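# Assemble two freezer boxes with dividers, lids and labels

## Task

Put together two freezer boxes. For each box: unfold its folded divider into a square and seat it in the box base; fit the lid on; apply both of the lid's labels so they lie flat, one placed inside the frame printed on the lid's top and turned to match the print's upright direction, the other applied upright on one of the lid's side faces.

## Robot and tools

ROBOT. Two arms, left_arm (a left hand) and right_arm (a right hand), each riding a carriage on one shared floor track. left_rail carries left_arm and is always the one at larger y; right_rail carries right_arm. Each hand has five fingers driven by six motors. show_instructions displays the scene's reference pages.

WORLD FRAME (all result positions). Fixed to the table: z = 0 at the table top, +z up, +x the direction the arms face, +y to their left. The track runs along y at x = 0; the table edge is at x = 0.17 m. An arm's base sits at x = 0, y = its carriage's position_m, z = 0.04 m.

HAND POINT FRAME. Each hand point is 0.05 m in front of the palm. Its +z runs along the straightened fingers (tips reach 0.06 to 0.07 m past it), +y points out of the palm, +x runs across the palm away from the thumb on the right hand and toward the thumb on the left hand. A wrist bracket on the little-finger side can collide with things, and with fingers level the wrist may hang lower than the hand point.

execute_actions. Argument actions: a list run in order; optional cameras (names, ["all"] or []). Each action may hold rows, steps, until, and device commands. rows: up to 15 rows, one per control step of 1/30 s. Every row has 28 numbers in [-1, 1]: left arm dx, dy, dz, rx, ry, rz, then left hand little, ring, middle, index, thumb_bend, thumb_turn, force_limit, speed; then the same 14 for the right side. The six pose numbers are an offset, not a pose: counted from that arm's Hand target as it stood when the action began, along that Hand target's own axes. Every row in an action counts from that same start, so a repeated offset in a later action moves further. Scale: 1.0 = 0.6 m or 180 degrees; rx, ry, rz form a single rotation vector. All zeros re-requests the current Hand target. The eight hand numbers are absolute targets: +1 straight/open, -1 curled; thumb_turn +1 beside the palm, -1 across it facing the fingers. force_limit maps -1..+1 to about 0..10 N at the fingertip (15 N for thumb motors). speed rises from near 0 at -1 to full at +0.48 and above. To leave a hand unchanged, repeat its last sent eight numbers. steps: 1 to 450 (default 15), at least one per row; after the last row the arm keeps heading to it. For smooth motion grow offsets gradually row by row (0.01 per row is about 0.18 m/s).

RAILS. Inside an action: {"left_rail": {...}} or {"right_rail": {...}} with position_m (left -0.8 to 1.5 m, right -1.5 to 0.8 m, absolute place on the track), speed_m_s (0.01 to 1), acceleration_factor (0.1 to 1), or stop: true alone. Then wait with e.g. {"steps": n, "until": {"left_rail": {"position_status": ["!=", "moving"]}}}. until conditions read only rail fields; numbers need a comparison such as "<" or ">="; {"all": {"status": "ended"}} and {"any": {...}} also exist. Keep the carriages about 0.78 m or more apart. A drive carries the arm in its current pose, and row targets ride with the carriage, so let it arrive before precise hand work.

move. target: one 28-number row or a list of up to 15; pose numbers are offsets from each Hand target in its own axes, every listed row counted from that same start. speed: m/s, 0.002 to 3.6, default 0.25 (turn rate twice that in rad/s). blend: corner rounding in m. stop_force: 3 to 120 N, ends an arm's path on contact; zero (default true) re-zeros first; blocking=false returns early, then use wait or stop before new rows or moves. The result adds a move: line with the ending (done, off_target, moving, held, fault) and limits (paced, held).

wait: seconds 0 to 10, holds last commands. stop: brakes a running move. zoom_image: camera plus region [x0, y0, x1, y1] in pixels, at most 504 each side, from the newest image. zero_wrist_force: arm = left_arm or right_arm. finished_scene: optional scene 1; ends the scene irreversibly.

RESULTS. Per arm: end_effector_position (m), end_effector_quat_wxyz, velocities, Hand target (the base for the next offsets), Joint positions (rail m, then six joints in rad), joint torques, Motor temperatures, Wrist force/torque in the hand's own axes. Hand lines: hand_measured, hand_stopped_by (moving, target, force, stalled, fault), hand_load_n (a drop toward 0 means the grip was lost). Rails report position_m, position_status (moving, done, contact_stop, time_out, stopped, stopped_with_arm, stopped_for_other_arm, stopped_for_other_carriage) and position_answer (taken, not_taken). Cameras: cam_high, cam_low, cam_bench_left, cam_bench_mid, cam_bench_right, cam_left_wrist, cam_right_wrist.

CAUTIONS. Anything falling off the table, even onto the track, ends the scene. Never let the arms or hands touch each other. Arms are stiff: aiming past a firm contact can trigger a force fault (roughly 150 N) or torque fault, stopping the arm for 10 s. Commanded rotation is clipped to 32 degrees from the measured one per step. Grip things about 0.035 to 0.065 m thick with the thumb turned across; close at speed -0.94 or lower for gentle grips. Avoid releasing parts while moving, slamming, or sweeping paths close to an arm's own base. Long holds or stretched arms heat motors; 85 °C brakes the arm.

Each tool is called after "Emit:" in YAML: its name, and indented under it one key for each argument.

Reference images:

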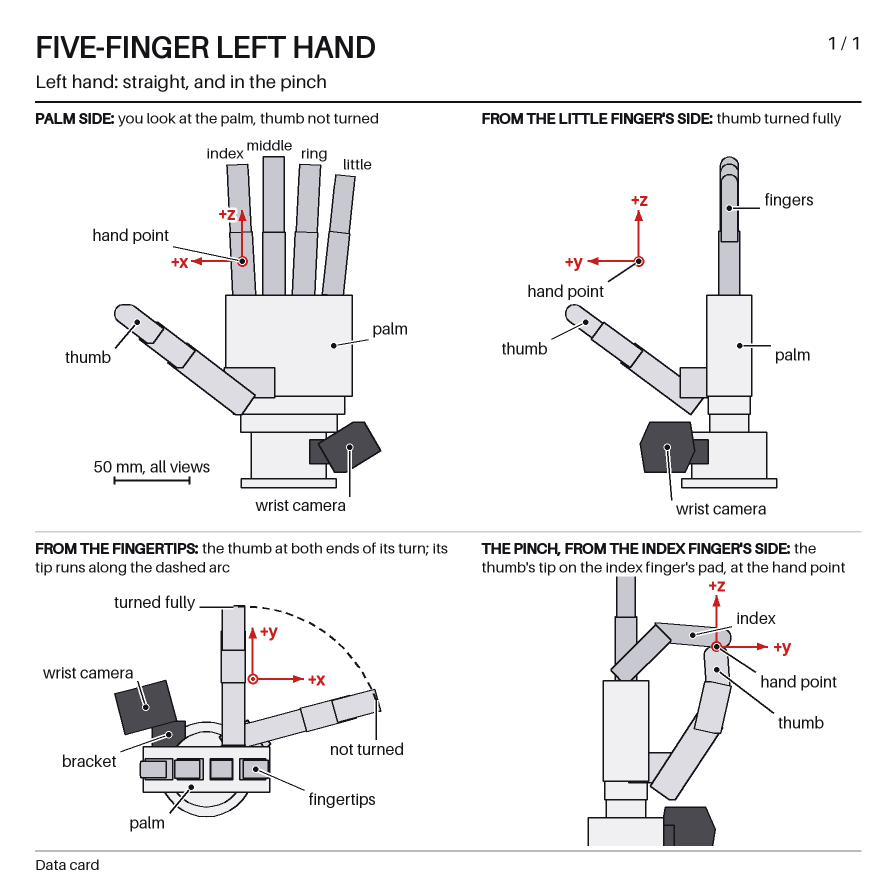

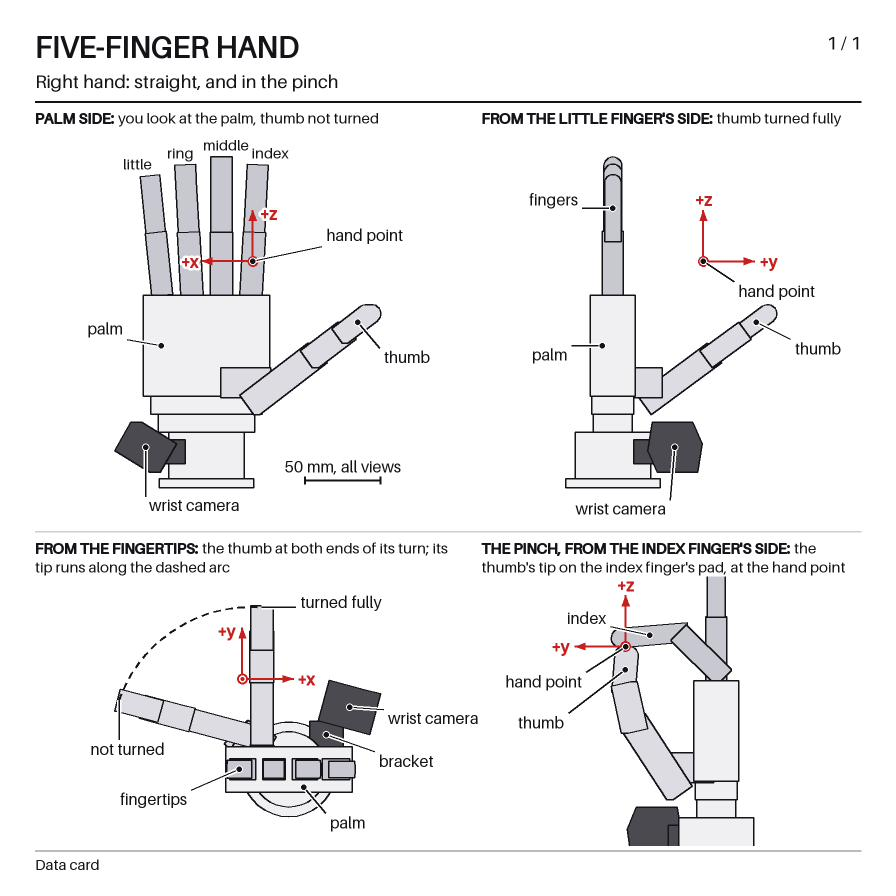

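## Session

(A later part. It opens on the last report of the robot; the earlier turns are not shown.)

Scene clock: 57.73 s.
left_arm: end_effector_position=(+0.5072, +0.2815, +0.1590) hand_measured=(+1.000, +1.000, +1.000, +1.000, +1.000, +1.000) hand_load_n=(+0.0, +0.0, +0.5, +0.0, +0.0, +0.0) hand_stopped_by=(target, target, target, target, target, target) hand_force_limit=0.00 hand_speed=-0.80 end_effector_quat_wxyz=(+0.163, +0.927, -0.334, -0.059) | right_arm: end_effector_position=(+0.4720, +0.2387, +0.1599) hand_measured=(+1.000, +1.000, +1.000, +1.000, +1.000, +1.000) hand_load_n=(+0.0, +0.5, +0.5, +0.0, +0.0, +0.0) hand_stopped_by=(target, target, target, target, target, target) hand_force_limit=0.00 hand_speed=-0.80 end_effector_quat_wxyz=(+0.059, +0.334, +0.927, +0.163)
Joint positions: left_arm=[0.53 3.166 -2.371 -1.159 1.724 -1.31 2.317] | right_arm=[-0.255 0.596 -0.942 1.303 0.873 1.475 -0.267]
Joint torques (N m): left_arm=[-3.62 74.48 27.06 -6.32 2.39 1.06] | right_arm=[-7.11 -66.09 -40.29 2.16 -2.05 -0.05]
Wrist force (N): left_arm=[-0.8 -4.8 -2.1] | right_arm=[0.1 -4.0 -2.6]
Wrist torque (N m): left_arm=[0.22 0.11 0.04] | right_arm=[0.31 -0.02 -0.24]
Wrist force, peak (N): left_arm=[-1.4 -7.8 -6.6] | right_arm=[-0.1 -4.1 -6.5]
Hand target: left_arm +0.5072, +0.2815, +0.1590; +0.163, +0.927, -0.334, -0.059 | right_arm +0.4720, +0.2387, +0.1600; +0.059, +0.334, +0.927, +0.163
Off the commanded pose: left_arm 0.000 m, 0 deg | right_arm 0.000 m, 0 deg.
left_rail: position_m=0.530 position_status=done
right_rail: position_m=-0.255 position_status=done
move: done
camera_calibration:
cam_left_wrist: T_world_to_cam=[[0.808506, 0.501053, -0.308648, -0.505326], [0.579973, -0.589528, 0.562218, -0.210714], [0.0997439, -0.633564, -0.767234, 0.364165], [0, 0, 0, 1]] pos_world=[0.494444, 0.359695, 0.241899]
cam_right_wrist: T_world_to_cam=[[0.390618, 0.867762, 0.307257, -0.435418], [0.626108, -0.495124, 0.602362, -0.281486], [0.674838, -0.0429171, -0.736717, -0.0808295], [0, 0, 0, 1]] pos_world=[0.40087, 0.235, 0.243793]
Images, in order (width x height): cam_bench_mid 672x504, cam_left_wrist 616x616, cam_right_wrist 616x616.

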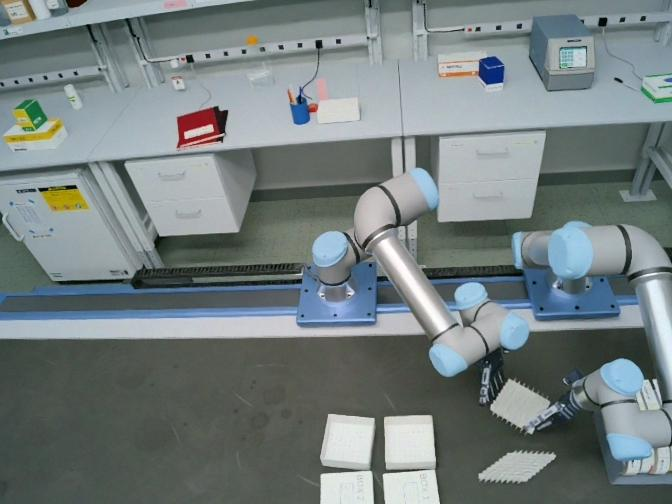

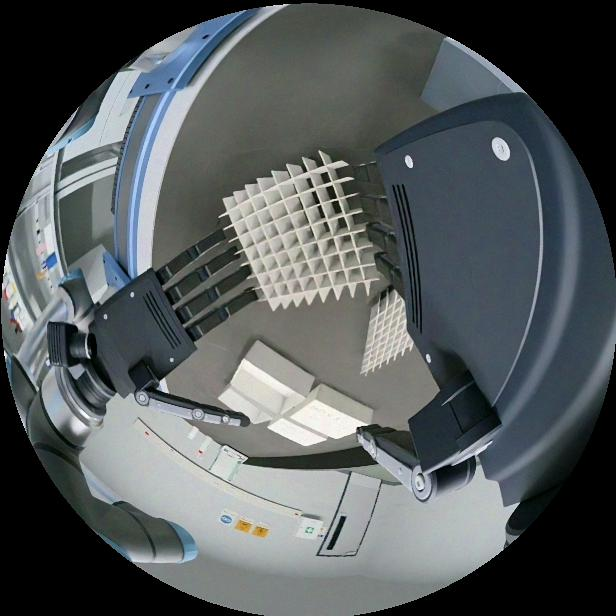

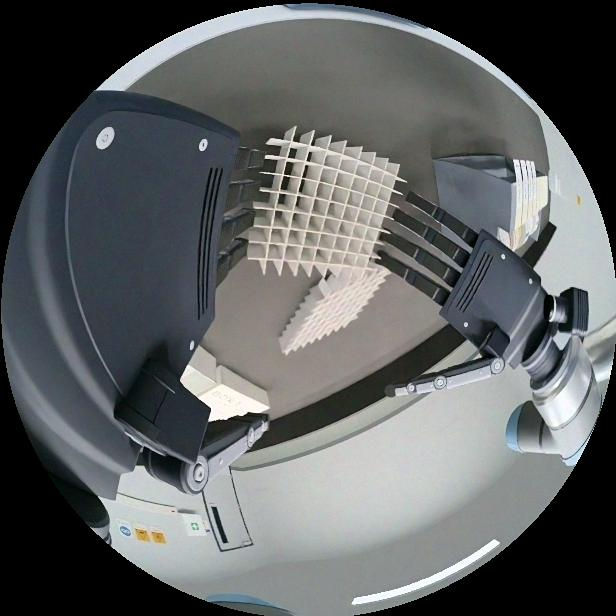

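Emit:
move:
  target:
    - [0.0683, 0.0397, 0.0024, 0, 0.01317, -0.03619, 1, 1, 1, 1, 1, 1, 0, -0.8, -0.0793, -0.0312, -0.0234, 0, 0.01317, -0.03619, 1, 1, 1, 1, 1, 1, 0, -0.8]
    - [0.1357, 0.0799, 0.0049, 0, 0.02635, -0.07242, 1, 1, 1, 1, 1, 1, 0, -0.8, -0.1579, -0.0618, -0.0466, 0, 0.02635, -0.07242, 1, 1, 1, 1, 1, 1, 0, -0.8]
    - [0.2025, 0.1211, 0.0079, 0, 0.03952, -0.10862, 1, 1, 1, 1, 1, 1, 0, -0.8, -0.2353, -0.0921, -0.0697, 0, 0.03952, -0.10862, 1, 1, 1, 1, 1, 1, 0, -0.8]
    - [0.2688, 0.1631, 0.0111, 0, 0.05269, -0.14482, 1, 1, 1, 1, 1, 1, 0, -0.8, -0.3118, -0.1220, -0.0927, 0, 0.05269, -0.14482, 1, 1, 1, 1, 1, 1, 0, -0.8]
    - [0.3347, 0.2060, 0.0146, 0, 0.06587, -0.18105, 1, 1, 1, 1, 1, 1, 0, -0.8, -0.3872, -0.1517, -0.1155, 0, 0.06587, -0.18105, 1, 1, 1, 1, 1, 1, 0, -0.8]
    - [0.4001, 0.2501, 0.0186, 0, 0.07904, -0.21724, 1, 1, 1, 1, 1, 1, 0, -0.8, -0.4613, -0.1814, -0.1384, 0, 0.07904, -0.21724, 1, 1, 1, 1, 1, 1, 0, -0.8]
  speed: 0.12
  blend: [0.02, 0.02, 0.02, 0.02, 0.02, 0]
  cameras: ["cam_left_wrist", "cam_right_wrist", "cam_high", "cam_bench_mid"]

Emit:
zoom_image:
  camera: "cam_left_wrist"
  region: [180, 130, 420, 370]

Emit:
zoom_image:
  camera: "cam_right_wrist"
  region: [220, 130, 460, 370]

Emit:
zoom_image:
  camera: "cam_high"
  region: [220, 300, 380, 460]

Emit:
zoom_image:
  camera: "cam_bench_mid"
  region: [300, 350, 480, 504]

Scene clock: 63.07 s.
left_arm: end_effector_position=(+0.5997, +0.0169, +0.1998) hand_measured=(+1.000, +1.000, +1.000, +1.000, +1.000, +1.000) hand_load_n=(+0.0, +0.0, +0.0, +0.0, +0.0, +0.0) hand_stopped_by=(target, target, target, target, target, target) hand_force_limit=0.00 hand_speed=-0.80 end_effector_quat_wxyz=(+0.174, +0.985, +0.017, +0.003) | right_arm: end_effector_position=(+0.6020, -0.0385, +0.2008) hand_measured=(+1.000, +1.000, +1.000, +1.000, +1.000, +1.000) hand_load_n=(+0.0, +0.0, +0.0, +0.0, +0.0, +0.0) hand_stopped_by=(target, target, target, target, target, target) hand_force_limit=0.00 hand_speed=-0.80 end_effector_quat_wxyz=(-0.003, -0.017, +0.985, +0.174)
Joint positions: left_arm=[0.53 2.757 -2.623 -0.478 1.677 -1.253 1.128] | right_arm=[-0.255 -0.105 -0.829 1.101 1.349 1.225 -1.719]
Joint torques (N m): left_arm=[-8.23 37.87 31.59 -4.8 -0.88 -1.14] | right_arm=[-6.72 -31.74 -37.55 4.88 1.88 -1.51]
Wrist force (N): left_arm=[-0.8 -0.7 -0.5] | right_arm=[-0.2 0.5 -0.5]
Wrist torque (N m): left_arm=[-0.06 0.16 -0.06] | right_arm=[0.05 0.02 -0.06]
Wrist force, peak (N): left_arm=[-0.4 -7.4 -2.3] | right_arm=[4.3 -5.1 -3.5]
Hand target: left_arm +0.5997, +0.0169, +0.1999; +0.174, +0.985, +0.017, +0.003 | right_arm +0.6020, -0.0385, +0.2008; -0.003, -0.017, +0.985, +0.174
Off the commanded pose: left_arm 0.000 m, 0 deg | right_arm 0.000 m, 0 deg.
left_rail: position_m=0.530 position_status=done
right_rail: position_m=-0.255 position_status=done
move: done
camera_calibration:
cam_left_wrist: T_world_to_cam=[[0.271904, 0.911463, -0.308714, -0.120095], [0.825039, -0.0556608, 0.562328, -0.599315], [0.495358, -0.4076, -0.767126, -0.0224712], [0, 0, 0, 1]] pos_world=[0.538244, 0.0669443, 0.282699]
cam_right_wrist: T_world_to_cam=[[-0.284225, 0.908153, 0.307365, 0.149605], [0.79686, 0.0454944, 0.602449, -0.606639], [0.533133, 0.416158, -0.736601, -0.047369], [0, 0, 0, 1]] pos_world=[0.551182, -0.0885526, 0.284594]
Images, in order (width x height): cam_high 672x504, cam_bench_mid 672x504, cam_left_wrist 616x616, cam_right_wrist 616x616.

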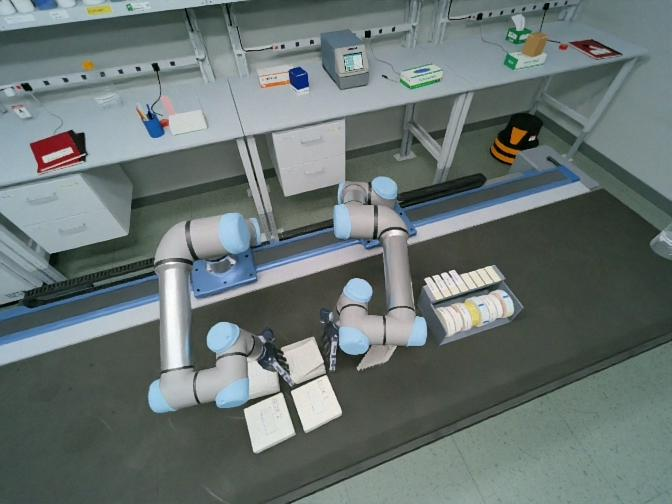

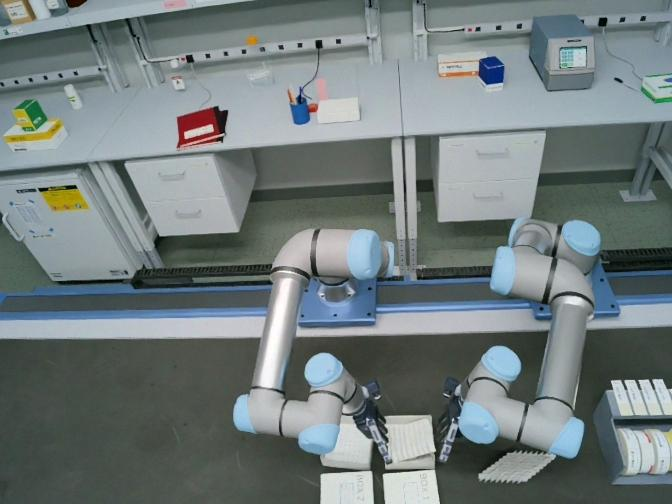

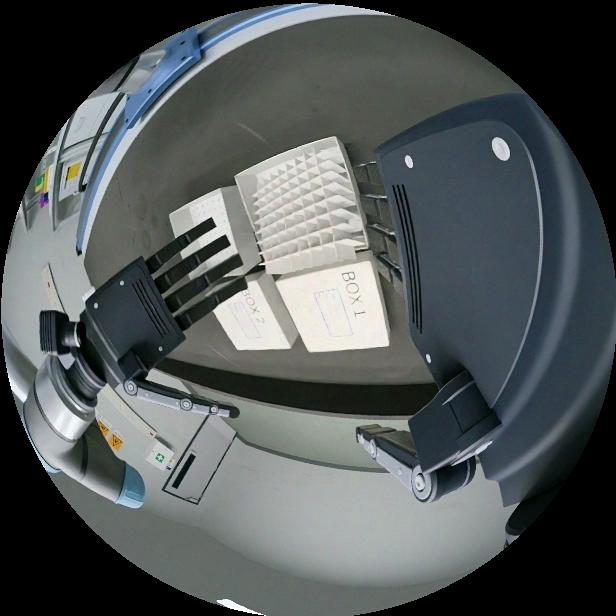

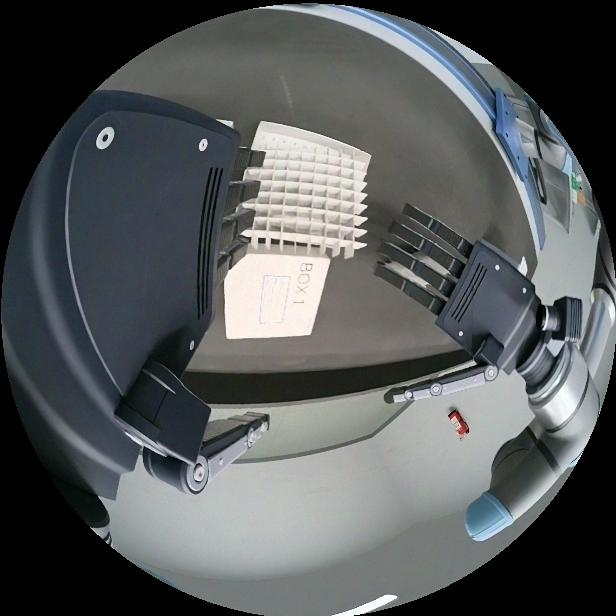

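Scaled by 2.100 from the camera's 616x616 image, which has a finer 880x880 frame.

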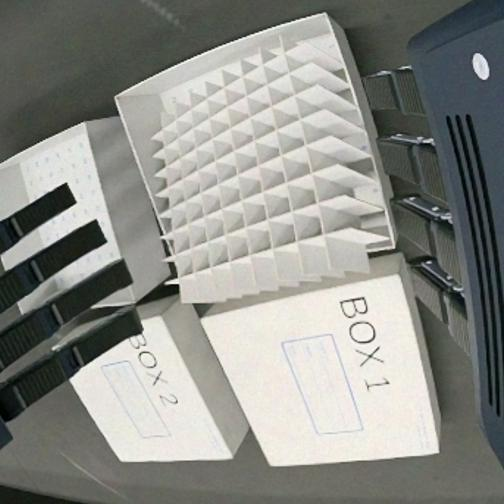

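Scaled by 2.100 from the camera's 616x616 image, which has a finer 880x880 frame.

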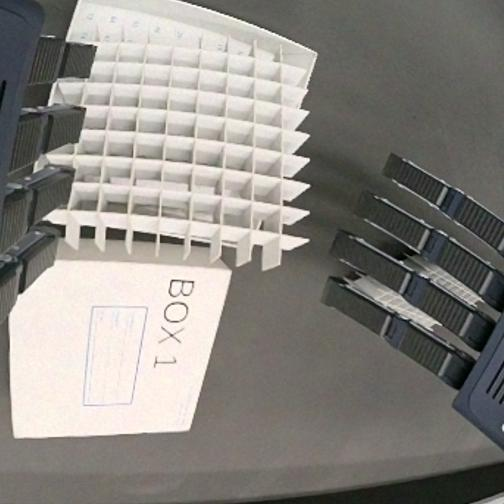

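Scaled by 3.150 from the camera's 672x504 image, which has a finer 960x720 frame.

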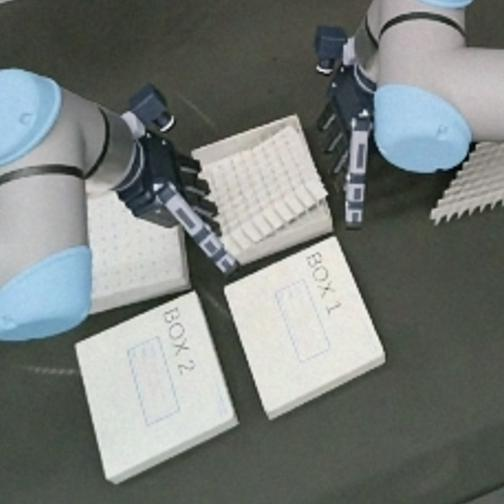

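Scaled by 2.800 from the camera's 672x504 image, which has a finer 960x720 frame.

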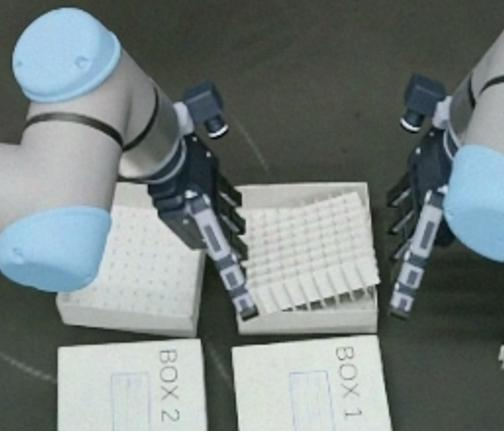

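Emit:
execute_actions:
  actions: []
  cameras: ["cam_high", "cam_bench_mid", "cam_left_wrist", "cam_right_wrist"]

Scene clock: 64.57 s.
left_arm: end_effector_position=(+0.5997, +0.0169, +0.1999) hand_measured=(+1.000, +1.000, +1.000, +1.000, +1.000, +1.000) hand_load_n=(+0.0, +0.0, +0.0, +0.0, +0.0, +0.0) hand_stopped_by=(target, target, target, target, target, target) hand_force_limit=0.00 hand_speed=-0.80 end_effector_quat_wxyz=(+0.174, +0.985, +0.017, +0.003) | right_arm: end_effector_position=(+0.6020, -0.0385, +0.2008) hand_measured=(+1.000, +1.000, +1.000, +1.000, +1.000, +1.000) hand_load_n=(+0.0, +0.0, +0.0, +0.0, +0.0, +0.0) hand_stopped_by=(target, target, target, target, target, target) hand_force_limit=0.00 hand_speed=-0.80 end_effector_quat_wxyz=(-0.003, -0.017, +0.985, +0.174)
Joint positions: left_arm=[0.53 2.757 -2.623 -0.478 1.677 -1.253 1.128] | right_arm=[-0.255 -0.105 -0.829 1.101 1.349 1.225 -1.719]
Joint velocities: within noise
Joint torques (N m): left_arm=[-6.74 36.98 30.81 -4.68 -1.04 -1.27] | right_arm=[-7.72 -29.85 -38.91 5.16 1.97 -1.35]
Motor temperatures (°C): left_arm=[21 24 21 26 30 23] | right_arm=[22 21 25 27 32 27]
Wrist force (N): left_arm=[-0.7 -0.5 -0.7] | right_arm=[-0.1 0.3 -0.8]
Wrist torque (N m): left_arm=[-0.03 0.13 -0.06] | right_arm=[0.03 0.02 -0.06]
Wrist force, peak (N): left_arm=[-0.9 -0.4 -0.9] | right_arm=[-0.1 0.5 -1.2]
Hand target: left_arm +0.5997, +0.0169, +0.1999; +0.174, +0.985, +0.017, +0.003 | right_arm +0.6020, -0.0385, +0.2008; -0.003, -0.017, +0.985, +0.174
Off the commanded pose: left_arm 0.000 m, 0 deg | right_arm 0.000 m, 0 deg.
left_rail: position_m=0.530 position_status=done
right_rail: position_m=-0.255 position_status=done
camera_calibration:
cam_left_wrist: T_world_to_cam=[[0.271881, 0.911466, -0.308726, -0.120079], [0.825114, -0.0556936, 0.562214, -0.599321], [0.495244, -0.407589, -0.767205, -0.0223879], [0, 0, 0, 1]] pos_world=[0.538243, 0.0669444, 0.282699]
cam_right_wrist: T_world_to_cam=[[-0.284225, 0.908153, 0.307365, 0.149605], [0.79686, 0.0454944, 0.602449, -0.606639], [0.533133, 0.416158, -0.736601, -0.047369], [0, 0, 0, 1]] pos_world=[0.551182, -0.0885526, 0.284594]
Images, in order (width x height): cam_high 672x504, cam_bench_mid 672x504, cam_left_wrist 616x616, cam_right_wrist 616x616.

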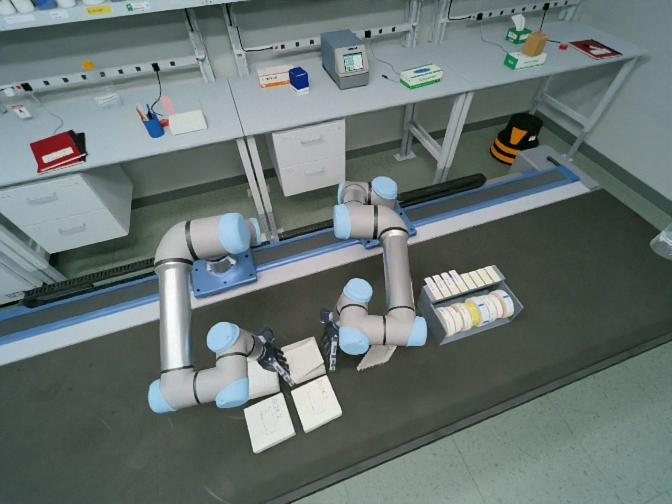

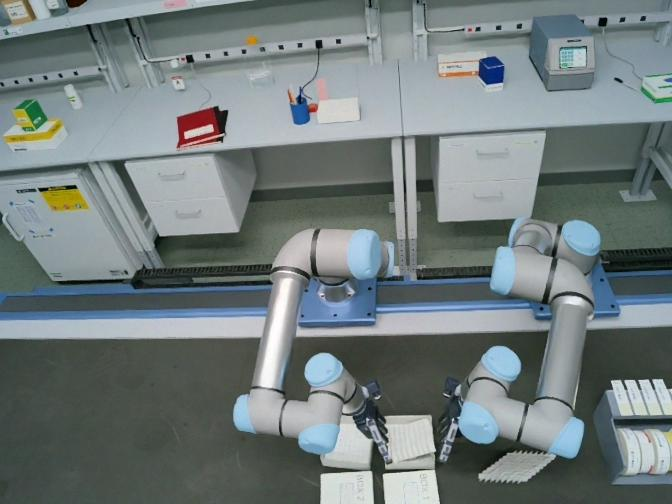

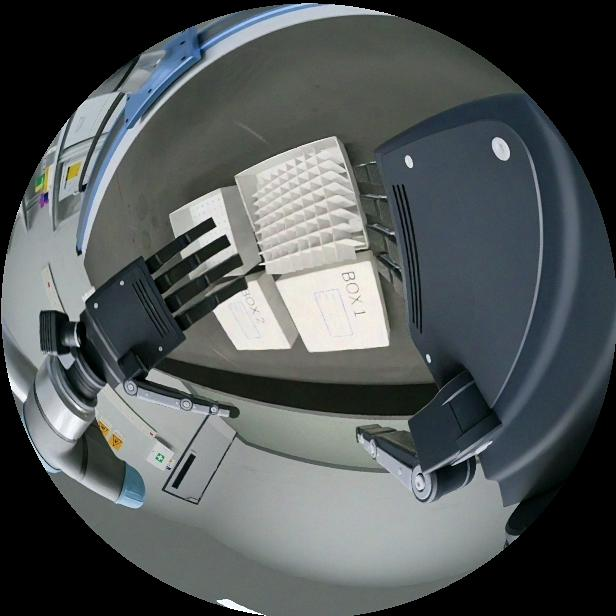

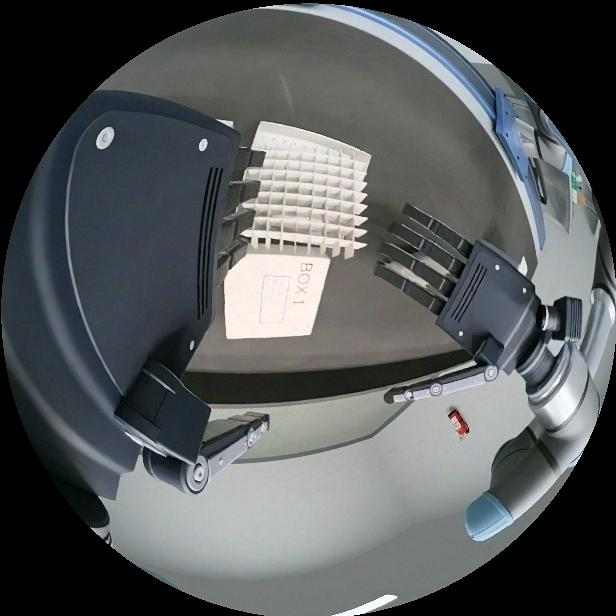

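Emit:
zoom_image:
  camera: "cam_left_wrist"
  region: [160, 110, 420, 370]

Emit:
zoom_image:
  camera: "cam_right_wrist"
  region: [200, 90, 420, 310]

Emit:
zoom_image:
  camera: "cam_bench_mid"
  region: [290, 370, 500, 504]

Scaled by 1.938 from the camera's 616x616 image, which has a finer 880x880 frame.

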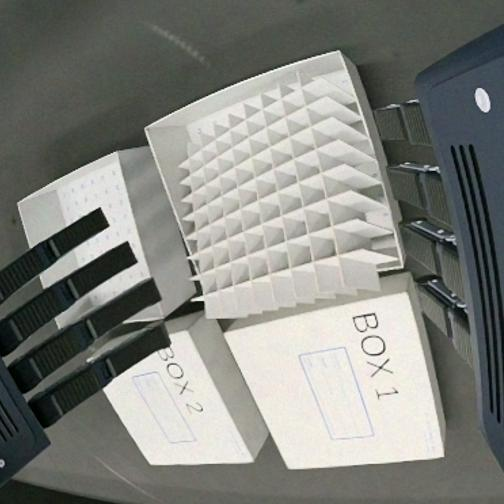

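Scaled by 2.291 from the camera's 616x616 image, which has a finer 880x880 frame.

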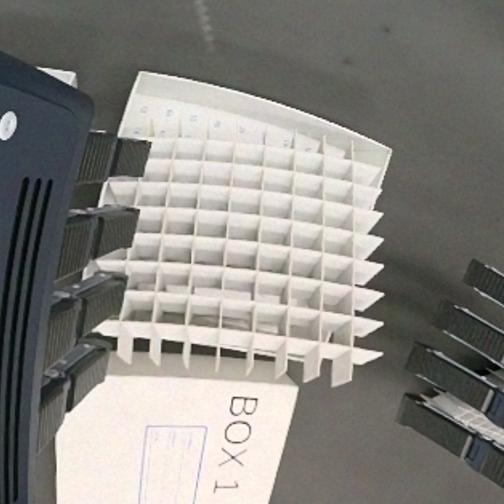

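Scaled by 2.400 from the camera's 672x504 image, which has a finer 960x720 frame.

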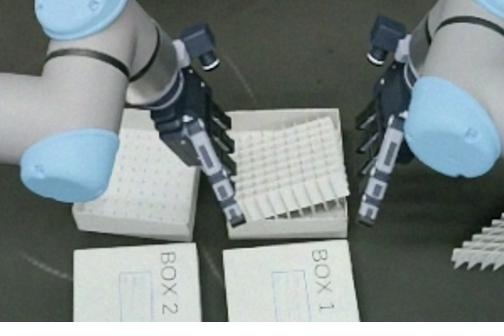

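Emit:
zoom_image:
  camera: "cam_bench_mid"
  region: [360, 400, 460, 480]

Emit:
zoom_image:
  camera: "cam_left_wrist"
  region: [225, 125, 385, 285]

Emit:
zoom_image:
  camera: "cam_right_wrist"
  region: [220, 110, 380, 270]

Scaled by 5.040 from the camera's 672x504 image, which has a finer 960x720 frame.

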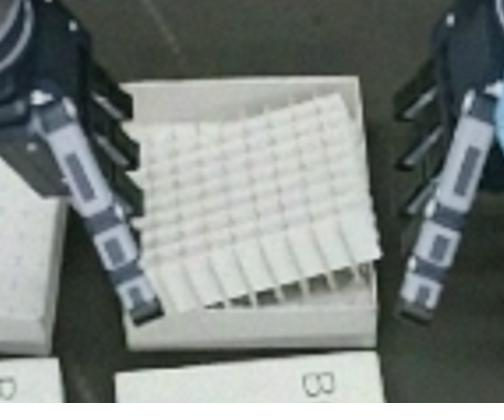

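Scaled by 3.150 from the camera's 616x616 image, which has a finer 880x880 frame.

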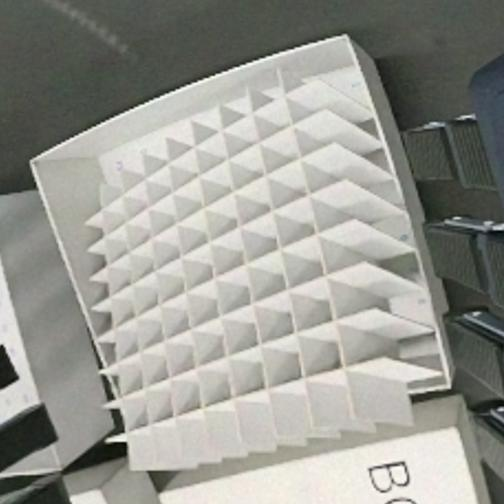

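Scaled by 3.150 from the camera's 616x616 image, which has a finer 880x880 frame.

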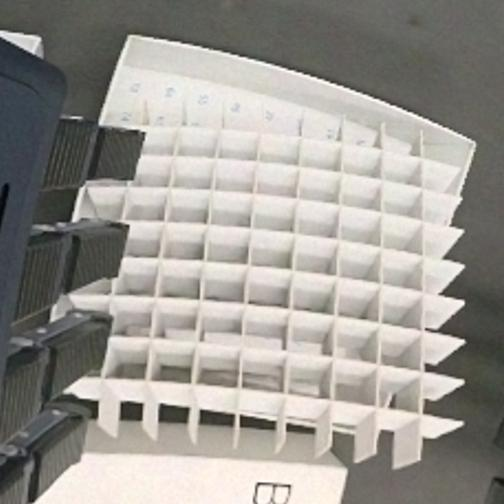

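Emit:
zoom_image:
  camera: "cam_left_wrist"
  region: [320, 140, 380, 200]

Emit:
zoom_image:
  camera: "cam_left_wrist"
  region: [310, 210, 380, 280]

Emit:
zoom_image:
  camera: "cam_left_wrist"
  region: [235, 220, 305, 290]

Emit:
zoom_image:
  camera: "cam_left_wrist"
  region: [230, 140, 330, 240]

Scaled by 8.400 from the camera's 616x616 image, which has a finer 880x880 frame.

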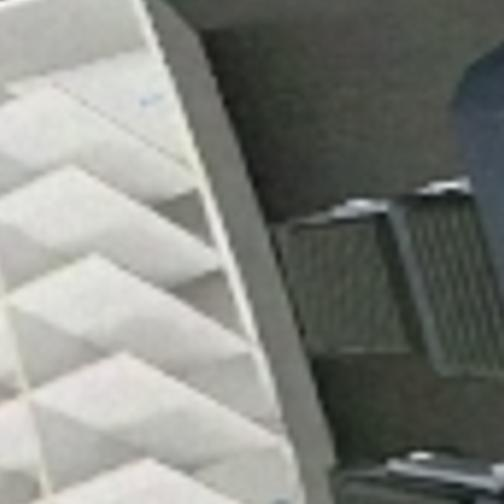

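Scaled by 7.200 from the camera's 616x616 image, which has a finer 880x880 frame.

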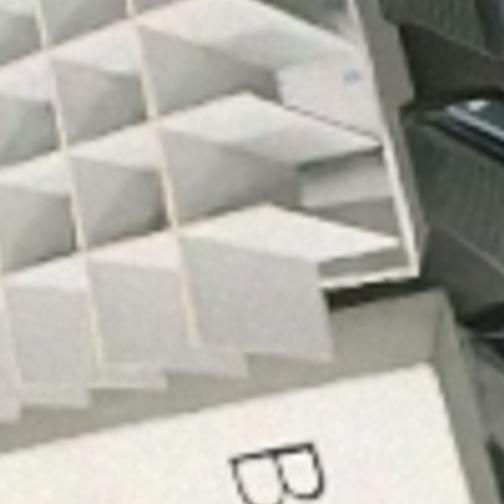

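Scaled by 7.200 from the camera's 616x616 image, which has a finer 880x880 frame.

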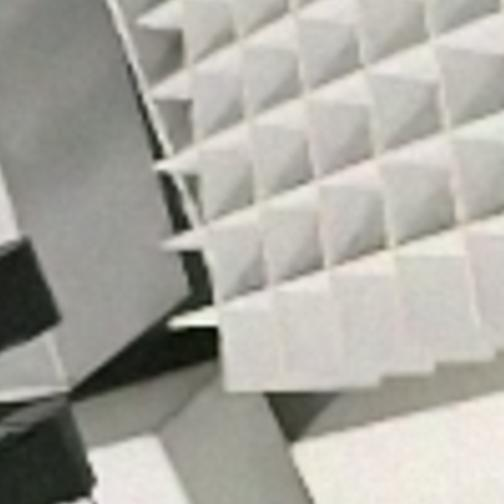

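Scaled by 5.040 from the camera's 616x616 image, which has a finer 880x880 frame.

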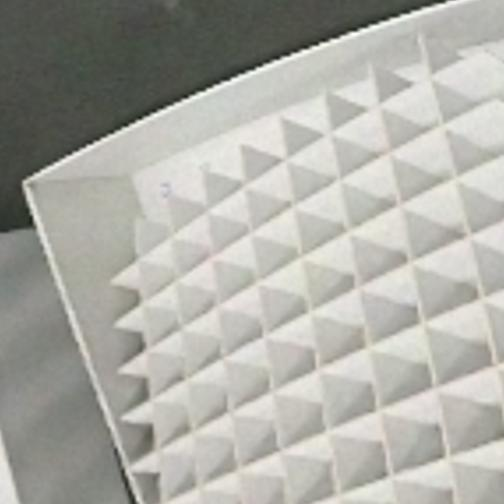

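Emit:
zoom_image:
  camera: "cam_right_wrist"
  region: [320, 190, 380, 260]

Emit:
zoom_image:
  camera: "cam_right_wrist"
  region: [225, 190, 295, 260]

Emit:
zoom_image:
  camera: "cam_right_wrist"
  region: [310, 130, 380, 200]

Emit:
zoom_image:
  camera: "cam_right_wrist"
  region: [235, 110, 305, 180]

Scaled by 7.200 from the camera's 616x616 image, which has a finer 880x880 frame.

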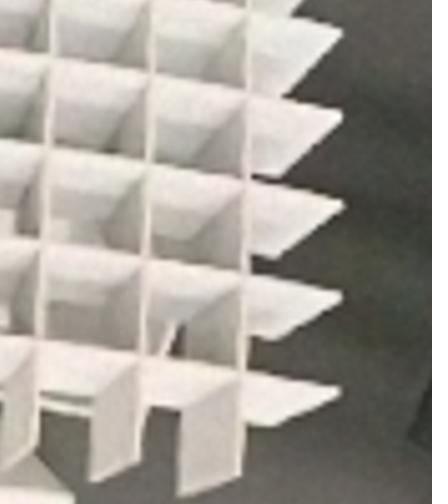

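Scaled by 7.200 from the camera's 616x616 image, which has a finer 880x880 frame.

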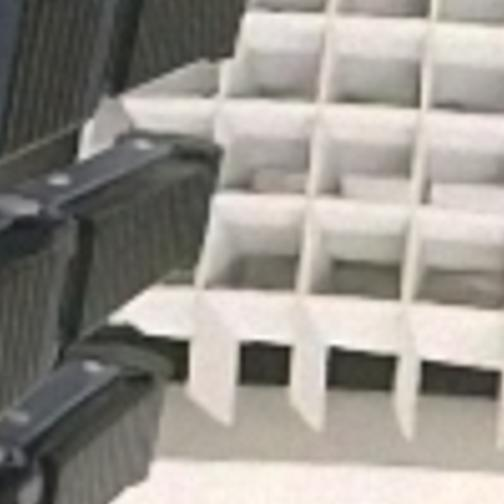

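Scaled by 7.200 from the camera's 616x616 image, which has a finer 880x880 frame.

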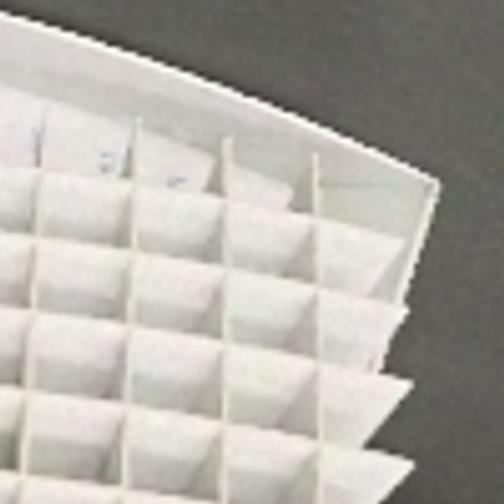

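Scaled by 7.200 from the camera's 616x616 image, which has a finer 880x880 frame.

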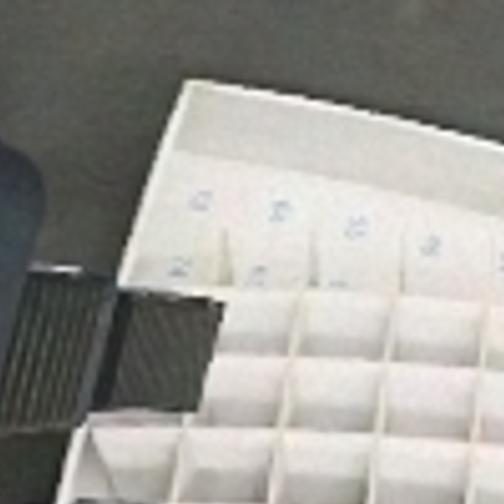

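Emit:
move:
  target: [0,0,0,0,0,0, 1,1,1,1,1,1,0,-0.8, 0,0,0,0,0,0, 1,1,1,1,1,1,0,-0.8]
  speed: 0.1
  cameras: ["cam_low"]

Scene clock: 75.63 s.
left_arm: end_effector_position=(+0.5997, +0.0169, +0.1999) hand_measured=(+1.000, +1.000, +1.000, +1.000, +1.000, +1.000) hand_load_n=(+0.0, +0.0, +0.0, +0.0, +0.0, +0.0) hand_stopped_by=(target, target, target, target, target, target) hand_force_limit=0.00 hand_speed=-0.80 end_effector_quat_wxyz=(+0.174, +0.985, +0.017, +0.003) | right_arm: end_effector_position=(+0.6020, -0.0384, +0.2008) hand_measured=(+1.000, +1.000, +1.000, +1.000, +1.000, +1.000) hand_load_n=(+0.0, +0.0, +0.0, +0.0, +0.0, +0.0) hand_stopped_by=(target, target, target, target, target, target) hand_force_limit=0.00 hand_speed=-0.80 end_effector_quat_wxyz=(-0.003, -0.017, +0.985, +0.174)
Joint positions: left_arm=[0.53 2.757 -2.623 -0.477 1.677 -1.253 1.128] | right_arm=[-0.255 -0.105 -0.829 1.101 1.349 1.225 -1.719]
Joint torques (N m): left_arm=[-7.86 37.18 30.15 -5.04 -1.1 -0.81] | right_arm=[-7.62 -31.27 -38.11 5.21 1.61 -1.16]
Wrist force (N): left_arm=[-0.9 -0.5 -0.6] | right_arm=[0.0 0.3 -0.8]
Wrist torque (N m): left_arm=[-0.03 0.17 -0.07] | right_arm=[0.04 0.01 -0.05]
Wrist force, peak (N): left_arm=[-0.9 -0.4 -0.9] | right_arm=[-0.2 0.3 -1.2]
Hand target: left_arm +0.5997, +0.0169, +0.1999; +0.174, +0.985, +0.017, +0.003 | right_arm +0.6020, -0.0384, +0.2008; -0.003, -0.017, +0.985, +0.174
Off the commanded pose: left_arm 0.000 m, 0 deg | right_arm 0.000 m, 0 deg.
left_rail: position_m=0.530 position_status=done
right_rail: position_m=-0.255 position_status=done
move: done
Images, in order (width x height): cam_low 672x504.

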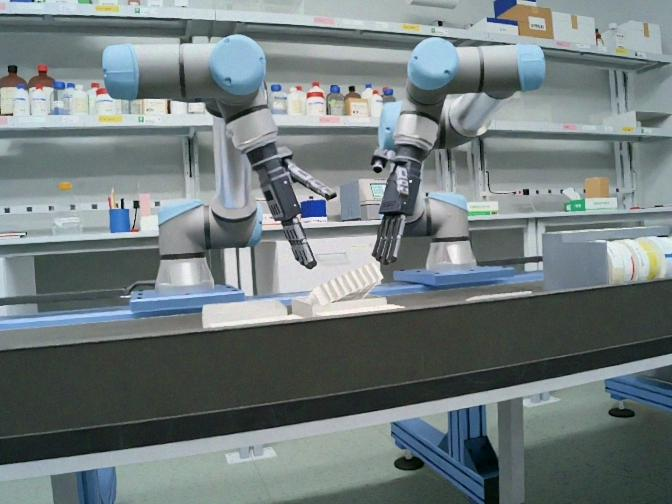

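Emit:
zoom_image:
  camera: "cam_low"
  region: [190, 230, 440, 350]

Scaled by 2.016 from the camera's 672x504 image, which has a finer 960x720 frame.

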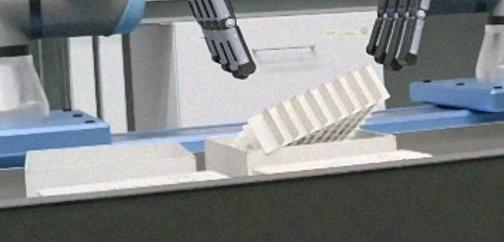

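Emit:
move:
  target: [0,-0.047,-0.0171,0,0,0, 1,1,1,1,1,1,0,-0.8, 0,0,0,0,0,0, 1,1,1,1,1,1,0,-0.8]
  speed: 0.02
  cameras: ["cam_low", "cam_left_wrist", "cam_bench_mid"]

Scene clock: 78.00 s.
left_arm: end_effector_position=(+0.5987, +0.0468, +0.1999) hand_measured=(+1.000, +1.000, +1.000, +1.000, +1.000, +1.000) hand_load_n=(+0.0, +0.0, +0.0, +0.0, +0.0, +0.0) hand_stopped_by=(target, target, target, target, target, target) hand_force_limit=0.00 hand_speed=-0.80 end_effector_quat_wxyz=(+0.174, +0.985, +0.017, +0.003) | right_arm: end_effector_position=(+0.6020, -0.0384, +0.2008) hand_measured=(+1.000, +1.000, +1.000, +1.000, +1.000, +1.000) hand_load_n=(+0.0, +0.0, +0.0, +0.0, +0.0, +0.0) hand_stopped_by=(target, target, target, target, target, target) hand_force_limit=0.00 hand_speed=-0.80 end_effector_quat_wxyz=(-0.003, -0.017, +0.985, +0.174)
Joint positions: left_arm=[0.53 2.799 -2.547 -0.628 1.737 -1.247 1.172] | right_arm=[-0.255 -0.105 -0.829 1.101 1.349 1.225 -1.719]
Joint torques (N m): left_arm=[8.34 83.54 5.45 0.52 2.1 1.22] | right_arm=[-7.2 -31.14 -37.64 5.43 1.82 -1.36]
Wrist force (N): left_arm=[-0.5 -0.6 -0.5] | right_arm=[-0.3 0.3 -0.9]
Wrist torque (N m): left_arm=[-0.08 0.09 -0.14] | right_arm=[0.03 0.05 -0.07]
Wrist force, peak (N): left_arm=[-1.3 0.2 -0.7] | right_arm=[-0.5 0.4 -1.0]
Hand target: left_arm +0.5987, +0.0468, +0.1999; +0.174, +0.985, +0.017, +0.003 | right_arm +0.6020, -0.0384, +0.2008; -0.003, -0.017, +0.985, +0.174
Off the commanded pose: left_arm 0.000 m, 0 deg | right_arm 0.000 m, 0 deg.
left_rail: position_m=0.530 position_status=done
right_rail: position_m=-0.255 position_status=done
move: done
camera_calibration:
cam_left_wrist: T_world_to_cam=[[0.271881, 0.911466, -0.308726, -0.147033], [0.825114, -0.0556936, 0.562214, -0.596748], [0.495244, -0.407589, -0.767205, -0.00965626], [0, 0, 0, 1]] pos_world=[0.537143, 0.0968444, 0.282699]
Images, in order (width x height): cam_low 672x504, cam_bench_mid 672x504, cam_left_wrist 616x616.

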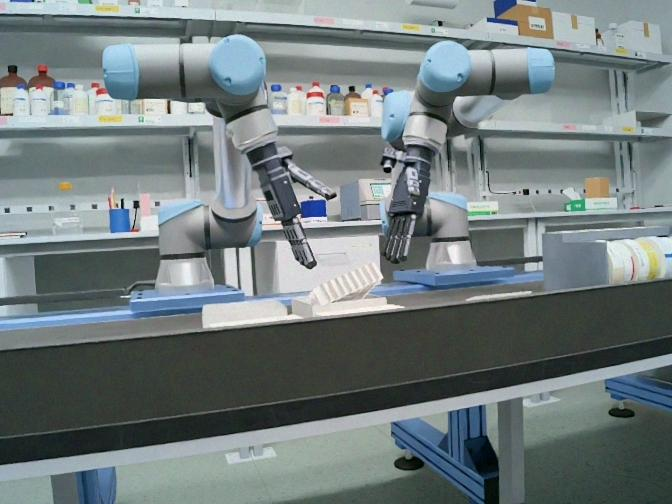

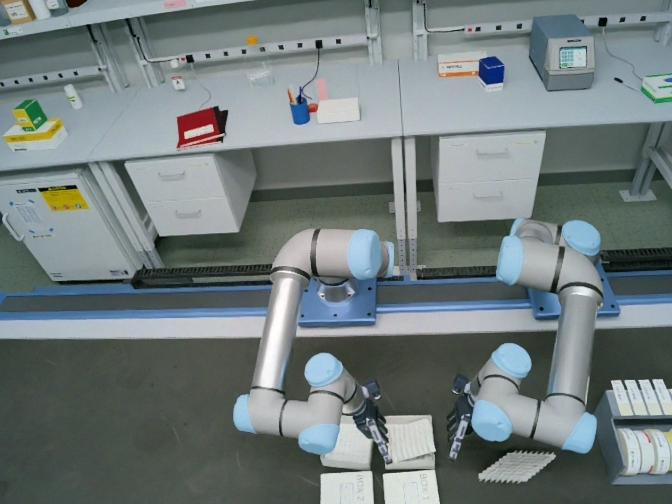

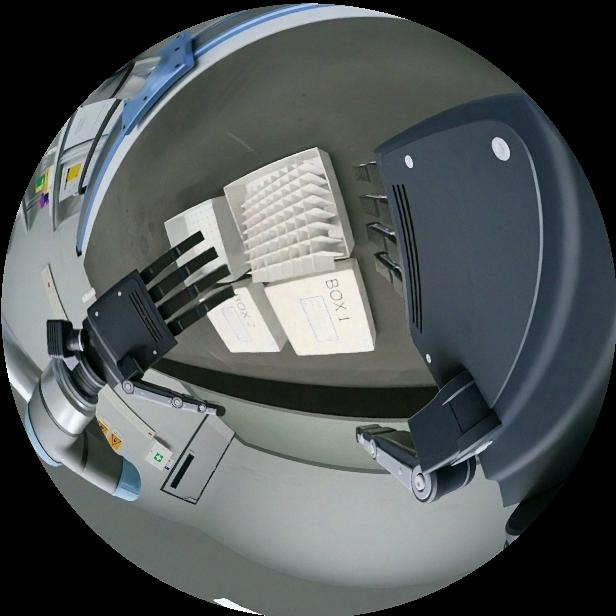

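Emit:
zoom_image:
  camera: "cam_low"
  region: [260, 240, 420, 330]

Emit:
zoom_image:
  camera: "cam_left_wrist"
  region: [210, 130, 380, 300]

Scaled by 3.150 from the camera's 672x504 image, which has a finer 960x720 frame.

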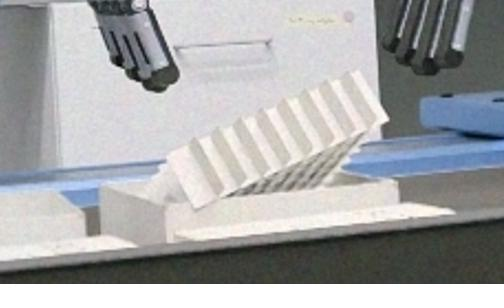

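Scaled by 2.965 from the camera's 616x616 image, which has a finer 880x880 frame.

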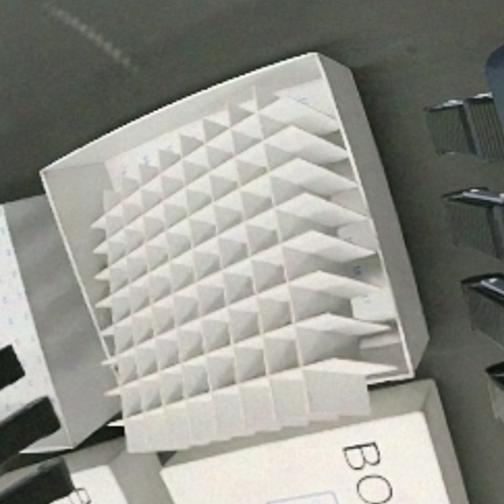

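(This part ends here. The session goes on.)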